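# Press the magnet-marked post's gauge pin fully in

## Task

On the checking fixture, find the post with the yellow magnet. Press that post's gauge pin fully home and keep it there for at least one second; the spring may push it back out afterwards. Do not push any of the other three pins, and do not move the magnet.

## Robot and tools

Robot: two UR20 arms, left_arm and right_arm, each ending in a Robotiq 2F-85 parallel gripper. Each arm has a wrist camera: cam_left_wrist and cam_right_wrist, both 896x504. The fingers point along the gripper's +z axis and open and close along its y axis. end_effector_position is the point between the pads when they are shut. Closed fingertips reach about 19 mm past that point; fully open, about 6 mm. A camera block sticks out about 10 cm toward the gripper's +x and turns with it.

Frames. Scene frame: origin at table height, midway between the nominal bases, +z up, +x out over the table, left_arm on the +y side. Image left and right do not match the arm names. Each arm reports its hand pose, velocities and Hand target in its own base frame. Base poses: left at (+0.060, +0.928, 0) m, right at (-0.064, -0.817, 0) m, each turned slightly about z. Offsets in commands are taken along the current Hand target's own axes. Reported poses can be off by a few centimetres, more at long reach.

The 18-number row (used by execute_actions and move): left_arm dx, dy, dz, rx, ry, rz, gripper position, force_limit, speed, then the same nine for right_arm. Always send all 18, even when only one arm moves. Every number lies in [-1, 1]. The six pose numbers are an offset, not an absolute pose. They count from that arm's Hand target at the start of the action or move. Scale: 1.0 means 0.6 m for dx, dy, dz, and 180 degrees for the rotation. rx, ry, rz form a single rotation vector. Sending the same offset again moves the arm further. Six zeros ask the arm to return to its Hand target. The controller limits each step's orientation to 32 degrees from the measured orientation, so a big turn can fall short.

Gripper numbers. position: +1 fully open (85 mm), about -0.8 where the pads meet, -1 closes until blocked. force_limit: -1 soft to +1 strong. speed: -1 about 20 mm/s, 0 about 85, +1 about 150. All start at +1. Resend the last values to leave a gripper unchanged; a 0 is a real command. force_limit or speed changes act only when position also changes by at least 0.01. For pushing a pin, closed fingers (position about -0.8 or -1) give a compact tip.

execute_actions(actions, cameras): actions is a list of actions. Each action is up to 15 rows, one per 1/30 s control step; a shorter list holds its final row for the rest. Every row counts from the pose at the action's start. cameras lists names, ["all"] or []. Images come only when actions is empty or cameras requests them. An empty list also shows the scene number and task.

move(target, speed, blend, stop_force, zero, blocking, cameras): follows straight paths to one 18-number row, or a list of up to 15 rows. All rows are offsets from the same starting Hand targets. speed is in m/s, from 0.002 to 4.2, default 0.25; one value or one per target; turning is capped at twice that in rad/s. blend (m) rounds corners in a list; 0 stops at each point. stop_force (N, 6 to 120) ends an arm's path when its wrist sensor feels that much push against its travel. Use it slowly for a press. zero (default true) re-zeroes the sensor before the move. blocking=false returns early but cannot be combined with stop_force. A move runs 10 s at most and does not avoid obstacles. The result adds a 'move:' line with the outcome: done, off_target, moving, held or fault. limits=paced means the pose was clipped; limits=held means steps were held back.

wait(seconds 0 to 10): holds the last commands, which is useful for the one-second hold. stop: brakes a running move; the fingers keep moving. zoom_image(camera, region [x0,y0,x1,y1] in pixels, at most 504 by 504): zooms into the latest image. zero_wrist_force(arm): re-zeroes that arm's sensor. read_manual: licence texts only. finished_scene(scene, integer 1 to 3): ends the current scene; call nothing after it in that reply.

Result lines. end_effector_position in metres, quat_wxyz, velocities in m/s and rad/s, all in the arm's base frame. Hand target is the last commanded pose after clipping; the next offsets start there. A gripper often stops a bit short of it; send the gap as an offset. Wrist force and torque are in the gripper's own axes, with a third line giving the peak since the last report; a press reads as force from the surface into the arm. object_status: 0 moving, 1 blocked while opening, 2 blocked while closing (a grip), 3 reached its command. position_measured is in counts: 3 open, 230 pads together. Joint torques include the arm's own weight. 'within noise' means the arm is still. MOTOR HOT warns of heat; at 85 °C the arm brakes for 30 to 60 s.

Avoid: a net outside force near 150 N (±25) or contact torque at the joint limits (wrist joints 98.4 N m) stops the arm for 10 s. A stiff arm aimed even slightly beyond a firm contact can fault, so press slowly with stop_force and pull back afterwards. To release a press, command the target back behind the gripper. Do not hit the fixture, magnet or other pins, and never let the arms touch each other. Keep paths away from each arm's own base. Nothing may fall off the table.

Each tool is called after ">>>" by a JSON object that holds its "name" and its "arguments".

## Session

>>> {"name": "execute_actions", "arguments": {"actions": []}}

Scene clock: 0.00 s.
left_arm: end_effector_position=(+1.6020, +0.5513, +0.3701) position_measured=3 object_status=3 end_effector_quat_wxyz=(-0.049, +0.940, +0.190, +0.279) | right_arm: end_effector_position=(+0.4481, +0.4679, +0.3319) position_measured=3 object_status=3 end_effector_quat_wxyz=(-0.272, +0.502, +0.649, +0.503)
Joint positions: left_arm=[0.193 -0.686 0.985 -2.439 -1.472 -3.319] | right_arm=[4.007 -1.969 -2.772 1.193 2.076 2.519]
Joint velocities: within noise
Joint torques (N m): no reading
Motor temperatures (°C): left_arm=[24 35 26 39 34 34] | right_arm=[28 36 36 37 34 38]
Wrist force (N): no reading
Wrist torque (N m): no reading
Wrist force, peak (N): no reading
Hand target: left_arm +1.6020, +0.5513, +0.3701; -0.049, +0.940, +0.190, +0.279 | right_arm +0.4481, +0.4679, +0.3319; -0.272, +0.502, +0.649, +0.503
Tool commands: left_gripper/position=+1.0 left_gripper/force_limit=+1.0 left_gripper/speed=+1.0 right_gripper/position=+1.0 right_gripper/force_limit=+1.0 right_gripper/speed=+1.0
camera_calibration:
cam_left_wrist: T_world_to_cam=[[0.359759, -0.933045, -0.000644322, -0.0546982], [-0.905937, -0.349141, -0.239538, 1.75183], [0.223274, 0.0867594, -0.970887, 0.0836019], [0, 0, 0, 1]] pos_world=[1.58806, 0.553346, 0.500761]
cam_right_wrist: T_world_to_cam=[[0.936397, -0.0141338, 0.350658, -0.517198], [0.256442, -0.654562, -0.711187, 0.443258], [0.239579, 0.755877, -0.609305, -0.132345], [0, 0, 0, 1]] pos_world=[0.40234, 0.382866, 0.41596]

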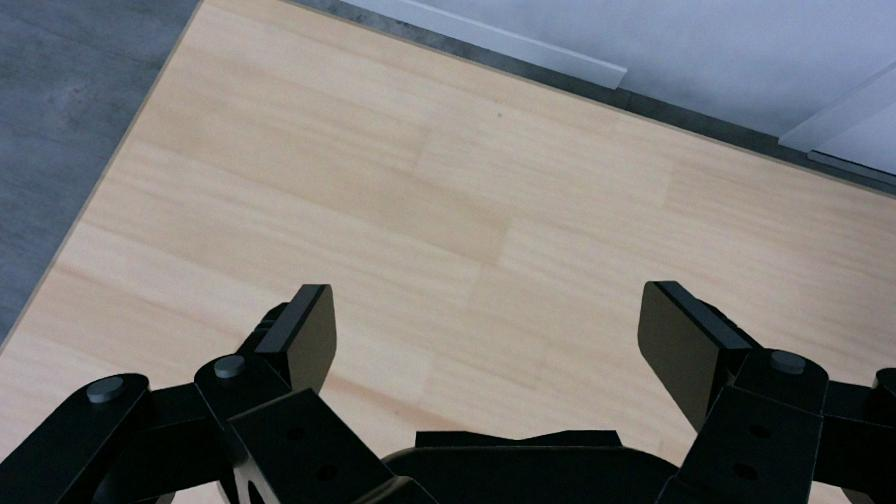

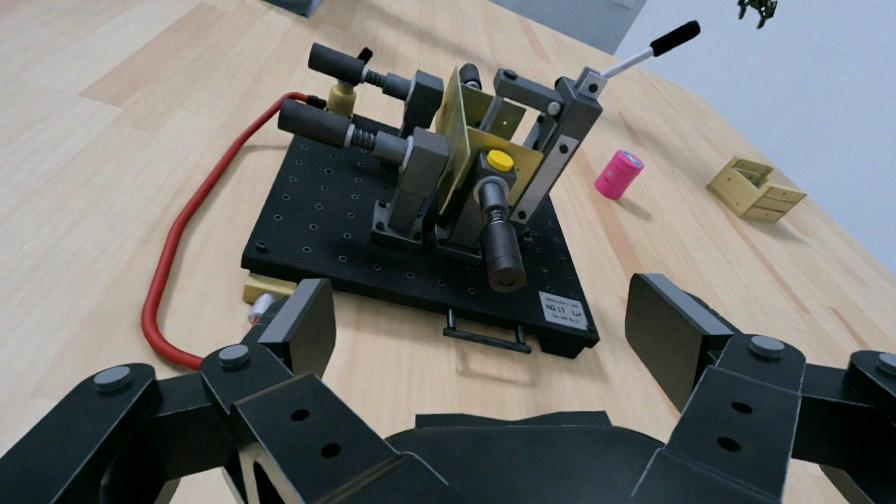

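>>> {"name": "move", "arguments": {"target": [0,0,0,0,0,0,1,1,1,-0.218,0.137,0.004,0.027,0.121,0.1216,-1,1,0], "cameras": ["cam_right_wrist"]}}

Scene clock: 2.33 s.
left_arm: end_effector_position=(+1.6020, +0.5513, +0.3701) position_measured=3 object_status=3 end_effector_quat_wxyz=(-0.049, +0.940, +0.190, +0.279) | right_arm: end_effector_position=(+0.5099, +0.4420, +0.2894) position_measured=232 object_status=3 end_effector_quat_wxyz=(-0.386, +0.508, +0.583, +0.503)
Joint positions: left_arm=[0.193 -0.686 0.985 -2.439 -1.472 -3.319] | right_arm=[3.779 -2.219 -2.641 1.42 2.419 2.715]
Joint torques (N m): left_arm=[-5.41 -276.63 -104.71 -11.81 0.84 -0.99] | right_arm=[22.72 151.13 -19.69 2.11 -3.15 -7.51]
Wrist force (N): left_arm=[0.2 0.0 -0.3] | right_arm=[-1.3 -0.2 -0.6]
Wrist torque (N m): left_arm=[0.00 -0.03 0.00] | right_arm=[-0.13 0.51 0.03]
Wrist force, peak (N): left_arm=[0.6 -0.5 -0.3] | right_arm=[-13.6 7.9 -1.4]
Hand target: left_arm +1.6020, +0.5513, +0.3701; -0.049, +0.940, +0.190, +0.279 | right_arm +0.5099, +0.4420, +0.2894; -0.386, +0.508, +0.583, +0.503 (not the last commanded pose)
Off the commanded pose: left_arm 0.000 m, 0 deg | right_arm 0.075 m, 16 deg.
move: held (right_arm; a check stopped the path); limits=held
pose unreachable (right arm): on one or more control steps of this call, first in action 0 (counted from 0), this arm could not follow its commanded pose, so it was not sent that pose on those steps. It may still have moved: this result reports where it is.
cause: moving toward the commanded pose would bring two parts of the arm too close to each other (its gripper and another part of the arm, with joints 4 (wrist 1) to 6 (wrist 3) between them, 15 mm apart when it was first held).
camera_calibration:
cam_right_wrist: T_world_to_cam=[[0.986294, -0.0215066, 0.163592, -0.528463], [0.130489, -0.505125, -0.853124, 0.419472], [0.100982, 0.862778, -0.495395, -0.162949], [0, 0, 0, 1]] pos_world=[0.482938, 0.341109, 0.36359]
Images, in order (width x height): cam_right_wrist 896x504.

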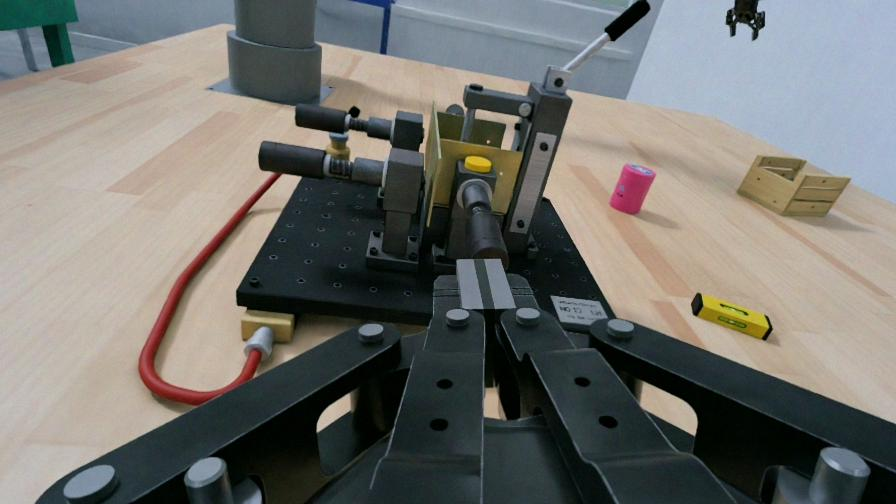

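>>> {"name": "move", "arguments": {"target": [0,0,0,0,0,0,1,1,1,-0.137,0.042,0.298,0,0,0,-1,1,0], "cameras": ["cam_right_wrist"]}}

Scene clock: 4.40 s.
left_arm: end_effector_position=(+1.6020, +0.5513, +0.3701) position_measured=3 object_status=3 end_effector_quat_wxyz=(-0.049, +0.940, +0.190, +0.279) | right_arm: end_effector_position=(+0.5608, +0.5996, +0.1805) position_measured=232 object_status=3 end_effector_quat_wxyz=(-0.386, +0.508, +0.583, +0.503)
Joint positions: left_arm=[0.193 -0.686 0.985 -2.439 -1.472 -3.319] | right_arm=[3.945 -2.41 -2.457 1.47 2.26 2.778]
Joint torques (N m): left_arm=[1.98 -275.87 -104.87 -11.9 1.26 -0.72] | right_arm=[23.52 132.5 6.99 2.14 -2.81 5.28]
Wrist force (N): left_arm=[0.2 -0.4 -0.1] | right_arm=[-1.3 -0.8 -0.7]
Wrist torque (N m): left_arm=[-0.08 -0.04 0.00] | right_arm=[-0.24 0.47 -0.43]
Wrist force, peak (N): left_arm=[0.5 0.1 -0.1] | right_arm=[-0.2 -0.8 -3.6]
Hand target: left_arm +1.6020, +0.5513, +0.3701; -0.049, +0.940, +0.190, +0.279 | right_arm +0.5608, +0.5998, +0.1804; -0.386, +0.508, +0.583, +0.503
Off the commanded pose: left_arm 0.000 m, 0 deg | right_arm 0.000 m, 0 deg.
move: done
camera_calibration:
cam_right_wrist: T_world_to_cam=[[0.98627, -0.0215189, 0.163734, -0.557479], [0.13059, -0.505259, -0.85303, 0.399521], [0.101084, 0.8627, -0.495511, -0.357997], [0, 0, 0, 1]] pos_world=[0.533839, 0.498709, 0.25469]
Images, in order (width x height): cam_right_wrist 896x504.

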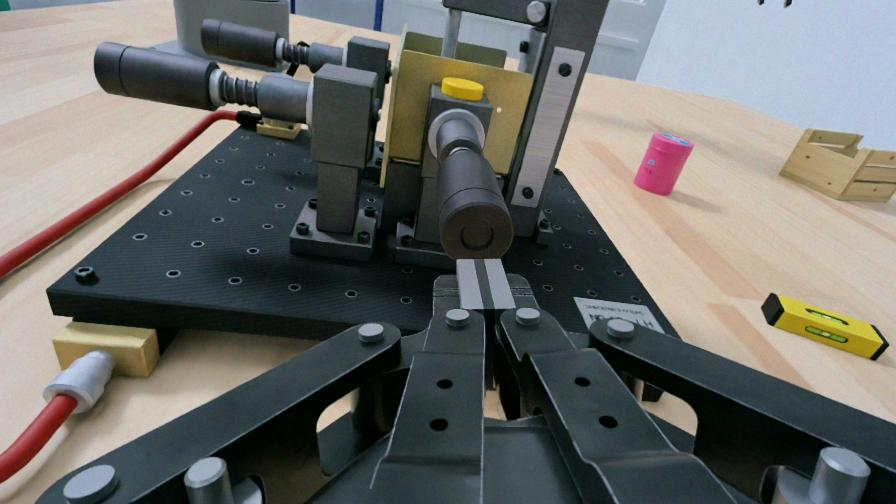

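>>> {"name": "move", "arguments": {"target": [0,0,0,0,0,0,1,1,1,-0.019,0.0035,0.101,0,0,0,-1,1,0], "speed": 0.12}}

>>> {"name": "move", "arguments": {"target": [0,0,0,0,0,0,1,1,1,0.032,-0.008,0.147,0,0,0,-1,1,0], "speed": 0.02, "stop_force": 50, "cameras": ["cam_right_wrist"]}}

Scene clock: 5.90 s.
left_arm: end_effector_position=(+1.6020, +0.5513, +0.3701) position_measured=3 object_status=3 end_effector_quat_wxyz=(-0.049, +0.940, +0.190, +0.279) | right_arm: end_effector_position=(+0.5687, +0.6565, +0.1581) position_measured=232 object_status=3 end_effector_quat_wxyz=(-0.386, +0.508, +0.583, +0.503)
Joint positions: left_arm=[0.193 -0.686 0.985 -2.439 -1.472 -3.319] | right_arm=[4 -2.441 -2.398 1.452 2.206 2.795]
Joint torques (N m): left_arm=[2.11 -277.63 -101.84 -12.31 0.96 -0.65] | right_arm=[22.4 136.89 10.54 0.2 -3.42 5.74]
Wrist force (N): left_arm=[0.4 0.0 -0.1] | right_arm=[-0.9 -1.7 -0.3]
Wrist torque (N m): left_arm=[0.00 -0.07 0.00] | right_arm=[-0.39 0.44 -0.32]
Wrist force, peak (N): left_arm=[0.6 -0.2 -0.2] | right_arm=[-0.6 -1.0 -2.4]
Hand target: left_arm +1.6020, +0.5513, +0.3701; -0.049, +0.940, +0.190, +0.279 | right_arm +0.5687, +0.6567, +0.1581; -0.386, +0.508, +0.583, +0.503
Off the commanded pose: left_arm 0.000 m, 0 deg | right_arm 0.000 m, 0 deg.
move: done

Scene clock: 7.90 s.
left_arm: end_effector_position=(+1.6020, +0.5513, +0.3701) position_measured=3 object_status=3 end_effector_quat_wxyz=(-0.049, +0.940, +0.190, +0.279) | right_arm: end_effector_position=(+0.5670, +0.6792, +0.1585) position_measured=232 object_status=3 end_effector_quat_wxyz=(-0.387, +0.507, +0.583, +0.503)
Joint positions: left_arm=[0.193 -0.686 0.985 -2.439 -1.472 -3.319] | right_arm=[4.025 -2.439 -2.382 1.439 2.183 2.802]
Joint torques (N m): left_arm=[-3.68 -274.07 -102.72 -11.38 0.94 -0.4] | right_arm=[12.08 164.36 5.1 6.13 -0.34 -0.21]
Wrist force (N): left_arm=[0.1 -0.2 -0.3] | right_arm=[-2.2 -1.1 -10.7]
Wrist torque (N m): left_arm=[-0.03 -0.02 0.00] | right_arm=[-0.28 0.32 0.10]
Wrist force, peak (N): left_arm=[0.3 0.5 -0.3] | right_arm=[-27.9 0.7 -139.3]
Hand target: left_arm +1.6020, +0.5513, +0.3701; -0.049, +0.940, +0.190, +0.279 | right_arm +0.5670, +0.6792, +0.1585; -0.387, +0.507, +0.583, +0.503 (not the last commanded pose)
Tool commands: left_gripper/position=+1.0 left_gripper/force_limit=+1.0 left_gripper/speed=+1.0 right_gripper/position=-1.0 right_gripper/force_limit=+1.0 right_gripper/speed=+0.003922
Off the commanded pose: left_arm 0.000 m, 0 deg | right_arm 0.068 m, 0 deg.
FORCE FAULT: contact force on the right arm reached its limit, and that arm stopped. The contact can be on any part of that arm, not only on its tool. That arm's remaining commands of this call were not run. That arm is still stopped at the end of this call. That arm stays stopped for about 9 more seconds. Until then a move that you send moves the other arm only, and its call returns only when the move has ended. Once the stop has ended, the next robot result says so. If the stop ends while you think or write, that arm runs what you send next, counted from a new Hand target: where the arm stands when the stop ends. While its stop runs, that arm takes no new command, but its gripper still runs the gripper command that each later call begins with. Until it ends, the stop uses up actions while you think or wait. An arm that is not stopped still takes commands.
move: fault (right_arm; stop_force had ended the path)
camera_calibration:
cam_right_wrist: T_world_to_cam=[[0.986262, -0.0200805, 0.163963, -0.559343], [0.131582, -0.504575, -0.853282, 0.419131], [0.099866, 0.863134, -0.495001, -0.437895], [0, 0, 0, 1]] pos_world=[0.54024, 0.578213, 0.23259]
Images, in order (width x height): cam_right_wrist 896x504.

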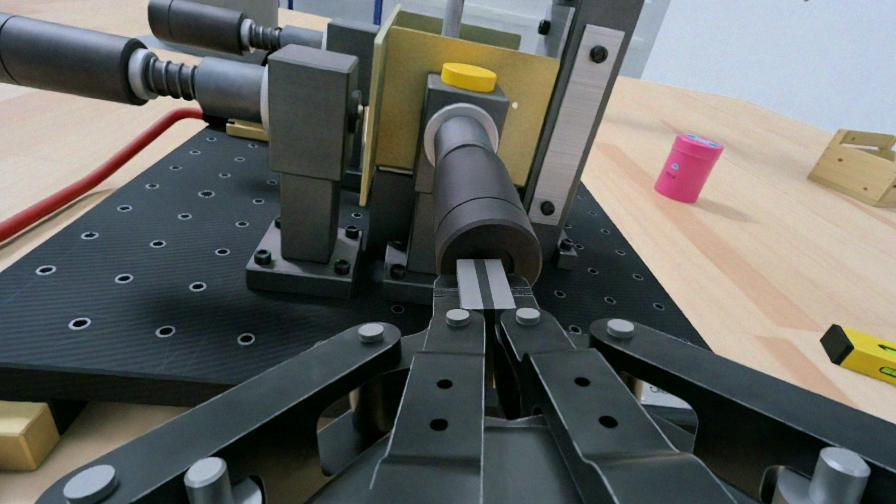

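>>> {"name": "wait", "arguments": {"seconds": 9.3, "cameras": ["cam_right_wrist"]}}

>>> {"name": "move", "arguments": {"target": [0,0,0,0,0,0,1,1,1,0.0036,-0.0009,0.016,0,0,0,-1,1,0], "speed": 0.003, "stop_force": 20, "cameras": ["cam_right_wrist"]}}

Scene clock: 17.50 s.
left_arm: end_effector_position=(+1.6020, +0.5513, +0.3701) position_measured=3 object_status=3 end_effector_quat_wxyz=(-0.049, +0.940, +0.190, +0.279) | right_arm: end_effector_position=(+0.5670, +0.6792, +0.1585) position_measured=232 object_status=3 end_effector_quat_wxyz=(-0.387, +0.507, +0.583, +0.503)
Joint positions: left_arm=[0.193 -0.686 0.985 -2.439 -1.472 -3.319] | right_arm=[4.025 -2.439 -2.382 1.439 2.183 2.802]
Joint torques (N m): left_arm=[-1.23 -273.44 -100.86 -11.22 0.63 -1.76] | right_arm=[9.88 159.97 6.01 5.94 -0.09 -0.25]
Wrist force (N): left_arm=[0.0 -0.1 -0.3] | right_arm=[-2.4 -1.1 -11.3]
Wrist torque (N m): left_arm=[-0.01 0.00 0.00] | right_arm=[-0.27 0.36 0.10]
Wrist force, peak (N): left_arm=[0.6 -0.3 -0.3] | right_arm=[-2.4 -1.1 -11.3]
Hand target: left_arm +1.6020, +0.5513, +0.3701; -0.049, +0.940, +0.190, +0.279 | right_arm +0.5670, +0.6792, +0.1585; -0.387, +0.507, +0.583, +0.503 (not the last commanded pose)
Tool commands: left_gripper/position=+1.0 left_gripper/force_limit=+1.0 left_gripper/speed=+1.0 right_gripper/position=-1.0 right_gripper/force_limit=+1.0 right_gripper/speed=+0.003922
Off the commanded pose: left_arm 0.000 m, 0 deg | right_arm 0.068 m, 0 deg.
FORCE FAULT, CONTINUED: the right arm's stop, for the force fault that an earlier result reported, is over. The rest of the stop counts as 19 of the actions that you can send in this scene. During its stop the right arm's controller moved it back a little. That arm's target is now where it stood when the stop ended, not its last command. That arm accepts commands again.
wait: 9.30 s; at rest from the start
camera_calibration:
cam_right_wrist: T_world_to_cam=[[0.986262, -0.0200805, 0.163963, -0.559343], [0.131582, -0.504575, -0.853282, 0.419131], [0.099866, 0.863134, -0.495001, -0.437895], [0, 0, 0, 1]] pos_world=[0.54024, 0.578213, 0.23259]
Images, in order (width x height): cam_right_wrist 896x504.

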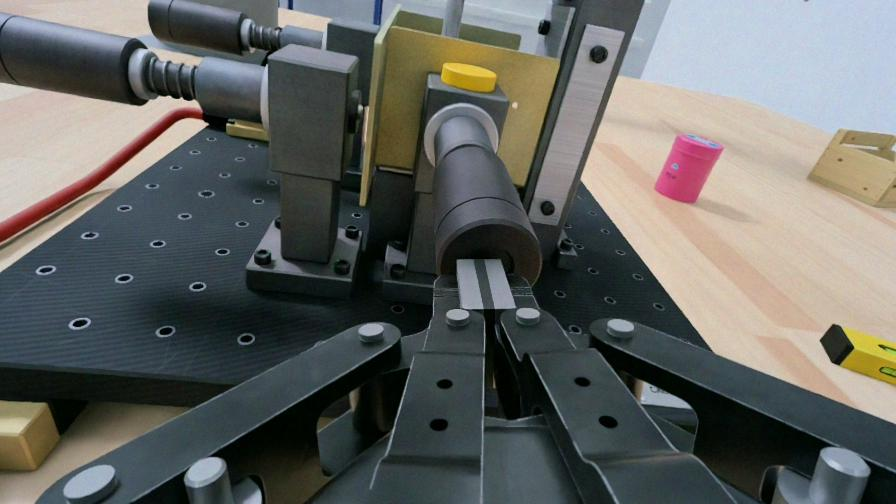

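Scene clock: 18.73 s.
left_arm: end_effector_position=(+1.6020, +0.5513, +0.3701) position_measured=3 object_status=3 end_effector_quat_wxyz=(-0.049, +0.940, +0.190, +0.279) | right_arm: end_effector_position=(+0.5670, +0.6810, +0.1584) position_measured=232 object_status=3 end_effector_quat_wxyz=(-0.387, +0.507, +0.583, +0.503)
Joint positions: left_arm=[0.193 -0.686 0.985 -2.439 -1.472 -3.319] | right_arm=[4.027 -2.438 -2.38 1.437 2.181 2.803]
Joint torques (N m): left_arm=[-1.59 -274.86 -102.2 -11.65 1.38 -0.25] | right_arm=[10.74 181.46 13.44 3.06 5.87 2.7]
Wrist force (N): left_arm=[0.1 0.1 0.0] | right_arm=[-7.4 1.3 -41.5]
Wrist torque (N m): left_arm=[0.03 -0.02 -0.01] | right_arm=[-0.22 0.43 -0.13]
Wrist force, peak (N): left_arm=[0.4 -0.2 -0.4] | right_arm=[-7.5 1.5 -41.6]
Hand target: left_arm +1.6020, +0.5513, +0.3701; -0.049, +0.940, +0.190, +0.279 | right_arm +0.5670, +0.6809, +0.1584; -0.387, +0.507, +0.583, +0.503 (not the last commanded pose)
Off the commanded pose: left_arm 0.000 m, 0 deg | right_arm 0.008 m, 0 deg.
move: contact (right_arm)
camera_calibration:
cam_right_wrist: T_world_to_cam=[[0.986252, -0.0201648, 0.164013, -0.559166], [0.131582, -0.504586, -0.853275, 0.420057], [0.0999647, 0.863126, -0.494996, -0.439488], [0, 0, 0, 1]] pos_world=[0.54014, 0.580013, 0.23259]
Images, in order (width x height): cam_right_wrist 896x504.

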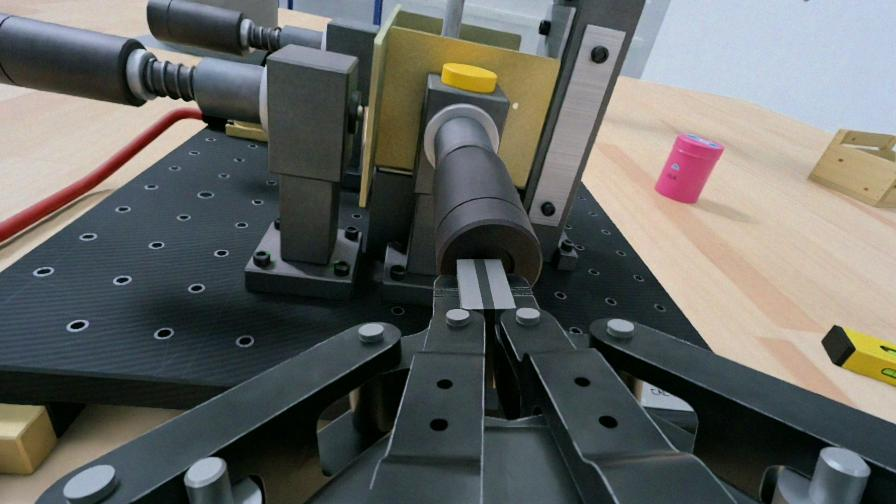

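>>> {"name": "wait", "arguments": {"seconds": 1.3}}

>>> {"name": "move", "arguments": {"target": [0,0,0,0,0,0,1,1,1,-0.02,0.005,-0.1,0,0,0,-1,1,0], "speed": 0.08}}

>>> {"name": "finished_scene", "arguments": {"scene": 2}}

Scene clock: 20.23 s.
left_arm: end_effector_position=(+1.6020, +0.5513, +0.3701) position_measured=3 object_status=3 end_effector_quat_wxyz=(-0.049, +0.940, +0.190, +0.279) | right_arm: end_effector_position=(+0.5670, +0.6809, +0.1585) position_measured=232 object_status=3 end_effector_quat_wxyz=(-0.387, +0.507, +0.583, +0.503)
Joint positions: left_arm=[0.193 -0.686 0.985 -2.439 -1.472 -3.319] | right_arm=[4.027 -2.438 -2.38 1.437 2.181 2.803]
Joint torques (N m): left_arm=[-3.14 -271.16 -104.24 -10.89 1.47 -0.65] | right_arm=[2.64 159.7 1.62 5.49 6.5 -4.79]
Wrist force (N): left_arm=[0.1 -0.2 -0.1] | right_arm=[-6.0 -0.1 -36.0]
Wrist torque (N m): left_arm=[-0.04 -0.02 0.00] | right_arm=[-0.20 0.38 -0.13]
Wrist force, peak (N): left_arm=[0.5 -0.3 0.1] | right_arm=[-7.9 1.7 -41.4]
Hand target: left_arm +1.6020, +0.5513, +0.3701; -0.049, +0.940, +0.190, +0.279 | right_arm +0.5670, +0.6809, +0.1584; -0.387, +0.507, +0.583, +0.503 (not the last commanded pose)
Tool commands: left_gripper/position=+1.0 left_gripper/force_limit=+1.0 left_gripper/speed=+1.0 right_gripper/position=-1.0 right_gripper/force_limit=+1.0 right_gripper/speed=+0.0
Off the commanded pose: left_arm 0.000 m, 0 deg | right_arm 0.008 m, 0 deg.
wait: 1.30 s; at rest from the start

Scene clock: 21.40 s.
left_arm: end_effector_position=(+1.6020, +0.5513, +0.3701) position_measured=3 object_status=3 end_effector_quat_wxyz=(-0.049, +0.940, +0.190, +0.279) | right_arm: end_effector_position=(+0.5686, +0.6199, +0.1592) position_measured=232 object_status=3 end_effector_quat_wxyz=(-0.387, +0.507, +0.583, +0.503)
Joint positions: left_arm=[0.193 -0.686 0.985 -2.439 -1.472 -3.319] | right_arm=[3.958 -2.444 -2.425 1.475 2.248 2.782]
Joint torques (N m): left_arm=[2.86 -271.58 -100.67 -11.51 1.45 0] | right_arm=[-17.43 135.29 -22.18 12.77 5.88 -6.8]
Wrist force (N): left_arm=[0.4 0.0 -0.1] | right_arm=[0.1 -1.6 -0.1]
Wrist torque (N m): left_arm=[-0.01 -0.07 -0.01] | right_arm=[-0.45 0.28 0.04]
Wrist force, peak (N): left_arm=[0.5 -0.1 -0.5] | right_arm=[-5.7 0.3 -35.6]
Hand target: left_arm +1.6020, +0.5513, +0.3701; -0.049, +0.940, +0.190, +0.279 | right_arm +0.5686, +0.6197, +0.1592; -0.387, +0.507, +0.583, +0.503
Off the commanded pose: left_arm 0.000 m, 0 deg | right_arm 0.000 m, 0 deg.
move: done

The scene is finished: the task was done.


## Next scene

The same job, from a new start.

>>> {"name": "execute_actions", "arguments": {"actions": []}}

Scene clock: 0.00 s.
left_arm: end_effector_position=(+0.3071, -0.4220, +0.1602) position_measured=3 object_status=3 end_effector_quat_wxyz=(+0.066, +0.956, -0.074, +0.275) | right_arm: end_effector_position=(+0.4900, -0.3027, +0.2369) position_measured=3 object_status=3 end_effector_quat_wxyz=(+0.548, -0.467, -0.511, -0.471)
Joint positions: left_arm=[-1.763 -1.739 2.857 -2.766 -1.003 1.555] | right_arm=[2.511 -2.074 -2.06 -2.212 2.389 -0.015]
Joint velocities: within noise
Joint torques (N m): no reading
Motor temperatures (°C): left_arm=[24 35 26 38 34 33] | right_arm=[28 35 35 36 33 38]
Wrist force (N): no reading
Wrist torque (N m): no reading
Wrist force, peak (N): no reading
Hand target: left_arm +0.3071, -0.4220, +0.1602; +0.066, +0.956, -0.074, +0.275 | right_arm +0.4900, -0.3027, +0.2369; +0.548, -0.467, -0.511, -0.471
Tool commands: left_gripper/position=+1.0 left_gripper/force_limit=+1.0 left_gripper/speed=+1.0 right_gripper/position=+1.0 right_gripper/force_limit=+1.0 right_gripper/speed=+1.0
camera_calibration:
cam_left_wrist: T_world_to_cam=[[-0.204299, -0.976285, 0.0716159, -0.353754], [-0.955218, 0.182823, -0.232669, 0.427195], [0.214058, -0.115943, -0.969916, 0.170568], [0, 0, 0, 1]] pos_world=[0.299281, -0.40369, 0.290166]
cam_right_wrist: T_world_to_cam=[[0.98966, 0.130322, -0.059914, -0.419077], [-0.0206188, -0.284112, -0.958569, 0.167032], [-0.141945, 0.949893, -0.278487, 0.549542], [0, 0, 0, 1]] pos_world=[0.496192, -0.419935, 0.288044]

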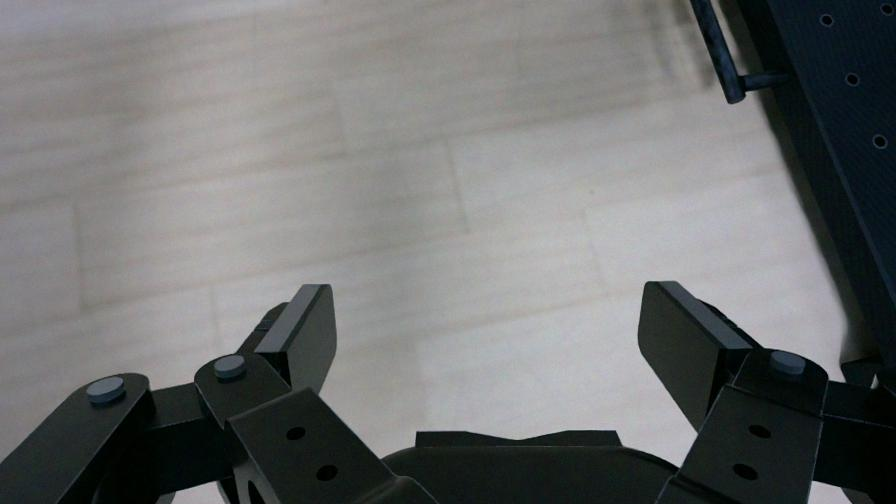

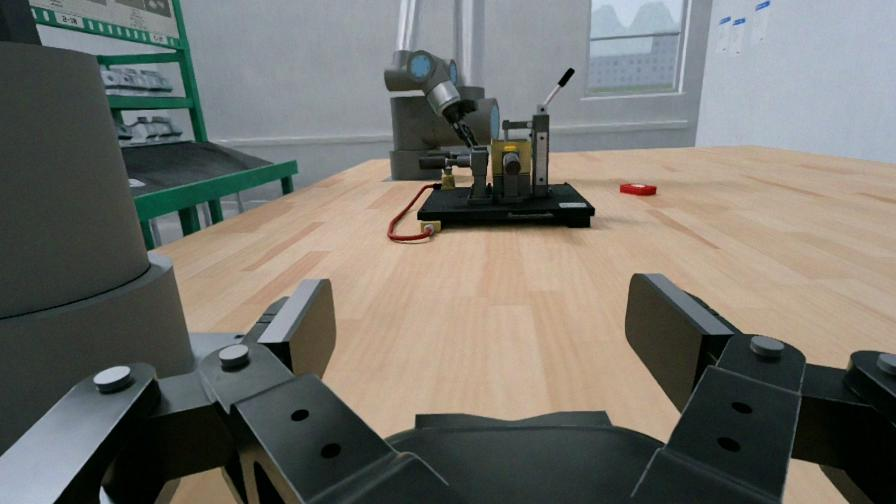

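>>> {"name": "zoom_image", "arguments": {"camera": "cam_right_wrist", "region": [400, 60, 620, 250]}}

Scaled by 2.291 from the camera's 896x504 image, which has a finer 1280x720 frame.

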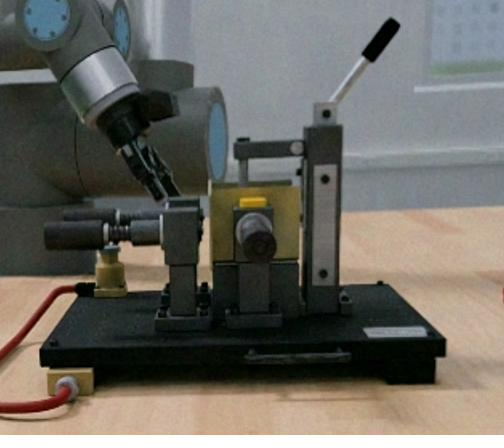

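>>> {"name": "move", "arguments": {"target": [0,0,0,0,0,0,1,1,1,-0.038,0.137,0.99,0,0,0,-1,1,0], "speed": 0.35, "cameras": ["cam_right_wrist"]}}

>>> {"name": "zoom_image", "arguments": {"camera": "cam_right_wrist", "region": [340, 60, 660, 260]}}

Scene clock: 3.67 s.
left_arm: end_effector_position=(+0.3071, -0.4220, +0.1602) position_measured=3 object_status=3 end_effector_quat_wxyz=(+0.066, +0.956, -0.074, +0.275) | right_arm: end_effector_position=(+0.4993, +0.2973, +0.2371) position_measured=232 object_status=3 end_effector_quat_wxyz=(+0.547, -0.467, -0.511, -0.470)
Joint positions: left_arm=[-1.763 -1.739 2.857 -2.766 -1.003 1.555] | right_arm=[3.455 -1.84 -2.538 -1.689 3.338 0.242]
Joint torques (N m): left_arm=[2.13 -16.89 -53.47 -10.47 3.15 -1.2] | right_arm=[19.31 68.24 24.12 9.02 6.44 4.46]
Wrist force (N): left_arm=[0.0 0.0 0.0] | right_arm=[-0.5 0.0 0.8]
Wrist torque (N m): left_arm=[0.00 0.01 0.00] | right_arm=[0.08 0.02 -0.36]
Wrist force, peak (N): left_arm=[0.3 0.3 -0.4] | right_arm=[0.6 0.7 4.8]
Hand target: left_arm +0.3071, -0.4220, +0.1602; +0.066, +0.956, -0.074, +0.275 | right_arm +0.4993, +0.2973, +0.2370; +0.548, -0.467, -0.511, -0.471
Off the commanded pose: left_arm 0.000 m, 0 deg | right_arm 0.000 m, 0 deg.
move: done
camera_calibration:
cam_right_wrist: T_world_to_cam=[[0.989689, 0.130115, -0.0598848, -0.506356], [-0.0205285, -0.284922, -0.958331, 0.338035], [-0.141756, 0.949679, -0.279313, -0.0189153], [0, 0, 0, 1]] pos_world=[0.505393, 0.180161, 0.288343]
Images, in order (width x height): cam_right_wrist 896x504.

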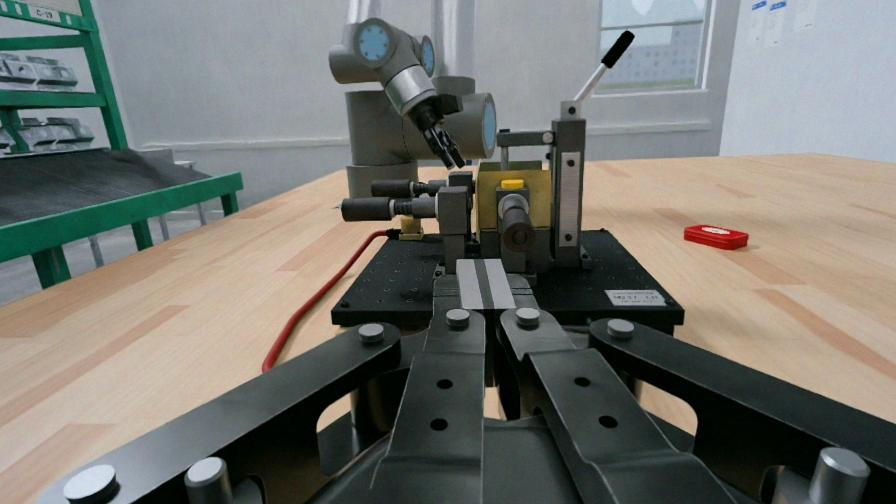

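Scaled by 1.575 from the camera's 896x504 image, which has a finer 1280x720 frame.

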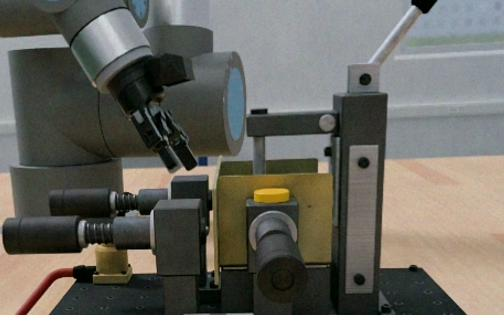

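>>> {"name": "move", "arguments": {"target": [0,0,0,0,0,0,1,1,1,-0.152,0.091,0.493,0,0,0,-1,1,0], "cameras": ["cam_right_wrist"]}}

Scene clock: 6.33 s.
left_arm: end_effector_position=(+0.3071, -0.4220, +0.1602) position_measured=3 object_status=3 end_effector_quat_wxyz=(+0.066, +0.956, -0.074, +0.275) | right_arm: end_effector_position=(+0.5146, +0.6007, +0.1570) position_measured=232 object_status=3 end_effector_quat_wxyz=(+0.548, -0.467, -0.511, -0.471)
Joint positions: left_arm=[-1.763 -1.739 2.857 -2.766 -1.003 1.555] | right_arm=[3.922 -2.036 -2.421 -1.757 3.802 0.085]
Joint torques (N m): left_arm=[2.13 -11.87 -54.83 -9.98 2.99 -0.68] | right_arm=[14.87 105.23 42.8 -0.01 5.92 -7.2]
Wrist force (N): left_arm=[0.1 0.1 0.2] | right_arm=[0.6 -0.4 0.4]
Wrist torque (N m): left_arm=[0.01 -0.03 0.00] | right_arm=[-0.06 -0.15 0.06]
Wrist force, peak (N): left_arm=[0.4 0.1 -0.4] | right_arm=[-0.1 0.3 3.8]
Hand target: left_arm +0.3071, -0.4220, +0.1602; +0.066, +0.956, -0.074, +0.275 | right_arm +0.5146, +0.6009, +0.1569; +0.548, -0.467, -0.511, -0.471
Off the commanded pose: left_arm 0.000 m, 0 deg | right_arm 0.000 m, 0 deg.
move: done
camera_calibration:
cam_right_wrist: T_world_to_cam=[[0.98966, 0.130321, -0.0599182, -0.565947], [-0.0206233, -0.284112, -0.958569, 0.347523], [-0.141945, 0.949893, -0.278487, -0.327379], [0, 0, 0, 1]] pos_world=[0.520792, 0.483465, 0.208044]
Images, in order (width x height): cam_right_wrist 896x504.

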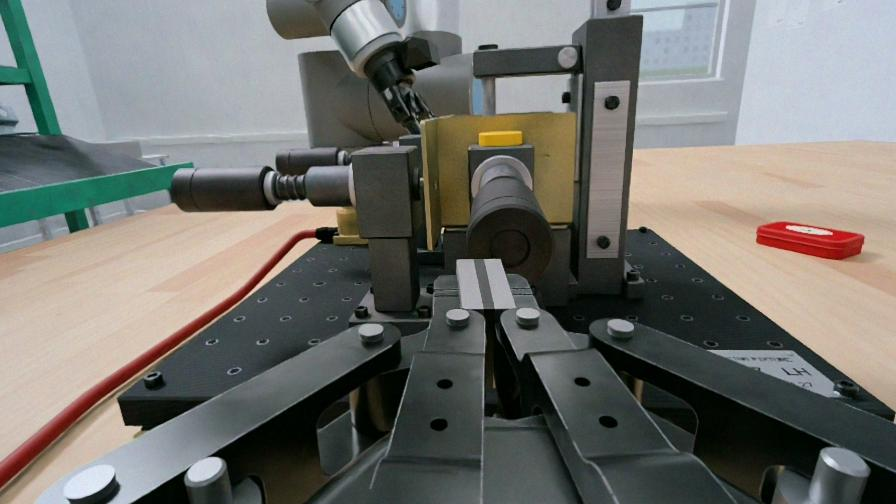

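>>> {"name": "move", "arguments": {"target": [0,0,0,0,0,0,1,1,1,-0.012,0.023,0.064,0,0,0,-1,1,0], "speed": 0.12}}

>>> {"name": "move", "arguments": {"target": [0,0,0,0,0,0,1,1,1,-0.003,0.0057,0.085,0,0,0,-1,1,0], "speed": 0.006, "stop_force": 35, "cameras": ["cam_right_wrist"]}}

Scene clock: 7.63 s.
left_arm: end_effector_position=(+0.3071, -0.4220, +0.1602) position_measured=3 object_status=3 end_effector_quat_wxyz=(+0.066, +0.956, -0.074, +0.275) | right_arm: end_effector_position=(+0.5234, +0.6407, +0.1510) position_measured=232 object_status=3 end_effector_quat_wxyz=(+0.548, -0.467, -0.511, -0.471)
Joint positions: left_arm=[-1.763 -1.739 2.857 -2.766 -1.003 1.555] | right_arm=[3.958 -2.059 -2.383 -1.775 3.839 0.081]
Joint torques (N m): left_arm=[6.04 -12.25 -54.92 -9.84 2.81 -1.4] | right_arm=[36.41 105.63 49.69 1.11 6.28 -7.06]
Wrist force (N): left_arm=[0.0 0.2 -0.1] | right_arm=[2.1 -3.7 -9.4]
Wrist torque (N m): left_arm=[0.02 0.01 0.00] | right_arm=[-0.13 -0.26 0.09]
Wrist force, peak (N): left_arm=[0.0 -0.2 -0.4] | right_arm=[2.0 -3.4 -9.7]
Hand target: left_arm +0.3071, -0.4220, +0.1602; +0.066, +0.956, -0.074, +0.275 | right_arm +0.5235, +0.6409, +0.1509; +0.548, -0.467, -0.511, -0.471
Off the commanded pose: left_arm 0.000 m, 0 deg | right_arm 0.000 m, 0 deg.
move: done

Scene clock: 10.13 s.
left_arm: end_effector_position=(+0.3071, -0.4220, +0.1602) position_measured=3 object_status=3 end_effector_quat_wxyz=(+0.066, +0.956, -0.074, +0.275) | right_arm: end_effector_position=(+0.5229, +0.6501, +0.1510) position_measured=232 object_status=3 end_effector_quat_wxyz=(+0.548, -0.467, -0.511, -0.471)
Joint positions: left_arm=[-1.763 -1.739 2.857 -2.766 -1.003 1.555] | right_arm=[3.969 -2.061 -2.377 -1.78 3.85 0.08]
Joint torques (N m): left_arm=[-0.2 -9.57 -56.15 -10.17 2.91 -1] | right_arm=[9.32 128.14 45.81 12.09 -4.81 -3.67]
Wrist force (N): left_arm=[-0.1 0.0 -0.2] | right_arm=[12.2 -0.6 -47.6]
Wrist torque (N m): left_arm=[0.00 0.04 0.00] | right_arm=[-0.36 -0.26 0.02]
Wrist force, peak (N): left_arm=[-0.3 0.2 0.1] | right_arm=[14.2 -0.3 -66.2]
Hand target: left_arm +0.3071, -0.4220, +0.1602; +0.066, +0.956, -0.074, +0.275 | right_arm +0.5230, +0.6501, +0.1510; +0.548, -0.467, -0.511, -0.471 (not the last commanded pose)
Off the commanded pose: left_arm 0.000 m, 0 deg | right_arm 0.042 m, 0 deg.
move: contact (right_arm)
camera_calibration:
cam_right_wrist: T_world_to_cam=[[0.989658, 0.130327, -0.0599325, -0.580952], [-0.0206308, -0.284142, -0.95856, 0.356092], [-0.141956, 0.949883, -0.278514, -0.374751], [0, 0, 0, 1]] pos_world=[0.529092, 0.532865, 0.202144]
Images, in order (width x height): cam_right_wrist 896x504.

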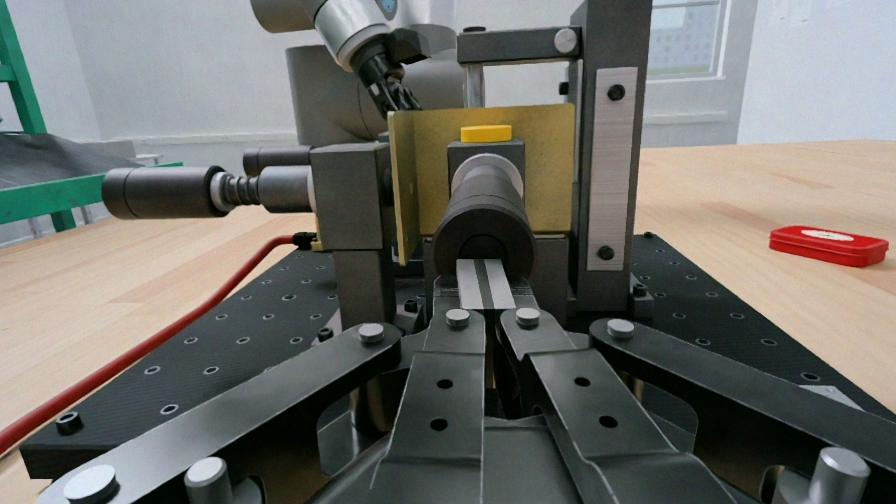

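>>> {"name": "wait", "arguments": {"seconds": 1.3}}

>>> {"name": "move", "arguments": {"target": [0,0,0,0,0,0,1,1,1,0,0,-0.1,0,0,0,-1,1,0], "speed": 0.08}}

>>> {"name": "finished_scene", "arguments": {"scene": 3}}

Scene clock: 11.63 s.
left_arm: end_effector_position=(+0.3071, -0.4220, +0.1602) position_measured=3 object_status=3 end_effector_quat_wxyz=(+0.066, +0.956, -0.074, +0.275) | right_arm: end_effector_position=(+0.5230, +0.6501, +0.1510) position_measured=232 object_status=3 end_effector_quat_wxyz=(+0.548, -0.467, -0.511, -0.471)
Joint positions: left_arm=[-1.763 -1.739 2.857 -2.766 -1.003 1.555] | right_arm=[3.969 -2.061 -2.377 -1.78 3.85 0.08]
Joint torques (N m): left_arm=[-0.4 -9.58 -56.35 -9.63 3.66 -0.92] | right_arm=[6.72 140.31 39.74 11.78 -2.55 2.78]
Wrist force (N): left_arm=[0.0 0.0 -0.2] | right_arm=[11.1 -0.8 -44.9]
Wrist torque (N m): left_arm=[0.01 0.00 0.00] | right_arm=[-0.33 -0.21 0.02]
Wrist force, peak (N): left_arm=[0.5 0.1 -0.3] | right_arm=[11.3 -0.8 -47.3]
Hand target: left_arm +0.3071, -0.4220, +0.1602; +0.066, +0.956, -0.074, +0.275 | right_arm +0.5230, +0.6501, +0.1510; +0.548, -0.467, -0.511, -0.471 (not the last commanded pose)
Tool commands: left_gripper/position=+1.0 left_gripper/force_limit=+1.0 left_gripper/speed=+1.0 right_gripper/position=-1.0 right_gripper/force_limit=+1.0 right_gripper/speed=+0.0
Off the commanded pose: left_arm 0.000 m, 0 deg | right_arm 0.042 m, 0 deg.
wait: 1.30 s; at rest from the start

Scene clock: 12.83 s.
left_arm: end_effector_position=(+0.3071, -0.4220, +0.1602) position_measured=3 object_status=3 end_effector_quat_wxyz=(+0.066, +0.956, -0.074, +0.275) | right_arm: end_effector_position=(+0.5302, +0.5907, +0.1484) position_measured=232 object_status=3 end_effector_quat_wxyz=(+0.548, -0.467, -0.511, -0.471)
Joint positions: left_arm=[-1.763 -1.739 2.857 -2.766 -1.003 1.555] | right_arm=[3.891 -2.055 -2.408 -1.747 3.772 0.089]
Joint torques (N m): left_arm=[-2.9 -15.17 -55.46 -9.58 3.3 -0.89] | right_arm=[-16.2 142.88 15.22 8.61 -2.84 6.17]
Wrist force (N): left_arm=[0.0 -0.2 -0.2] | right_arm=[0.9 -0.5 0.6]
Wrist torque (N m): left_arm=[-0.05 0.00 0.00] | right_arm=[-0.09 -0.23 -0.36]
Wrist force, peak (N): left_arm=[0.2 -0.1 -0.5] | right_arm=[10.9 -1.3 -44.3]
Hand target: left_arm +0.3071, -0.4220, +0.1602; +0.066, +0.956, -0.074, +0.275 | right_arm +0.5302, +0.5906, +0.1484; +0.548, -0.467, -0.511, -0.471
Off the commanded pose: left_arm 0.000 m, 0 deg | right_arm 0.000 m, 0 deg.
move: done

The scene is finished: the task was done.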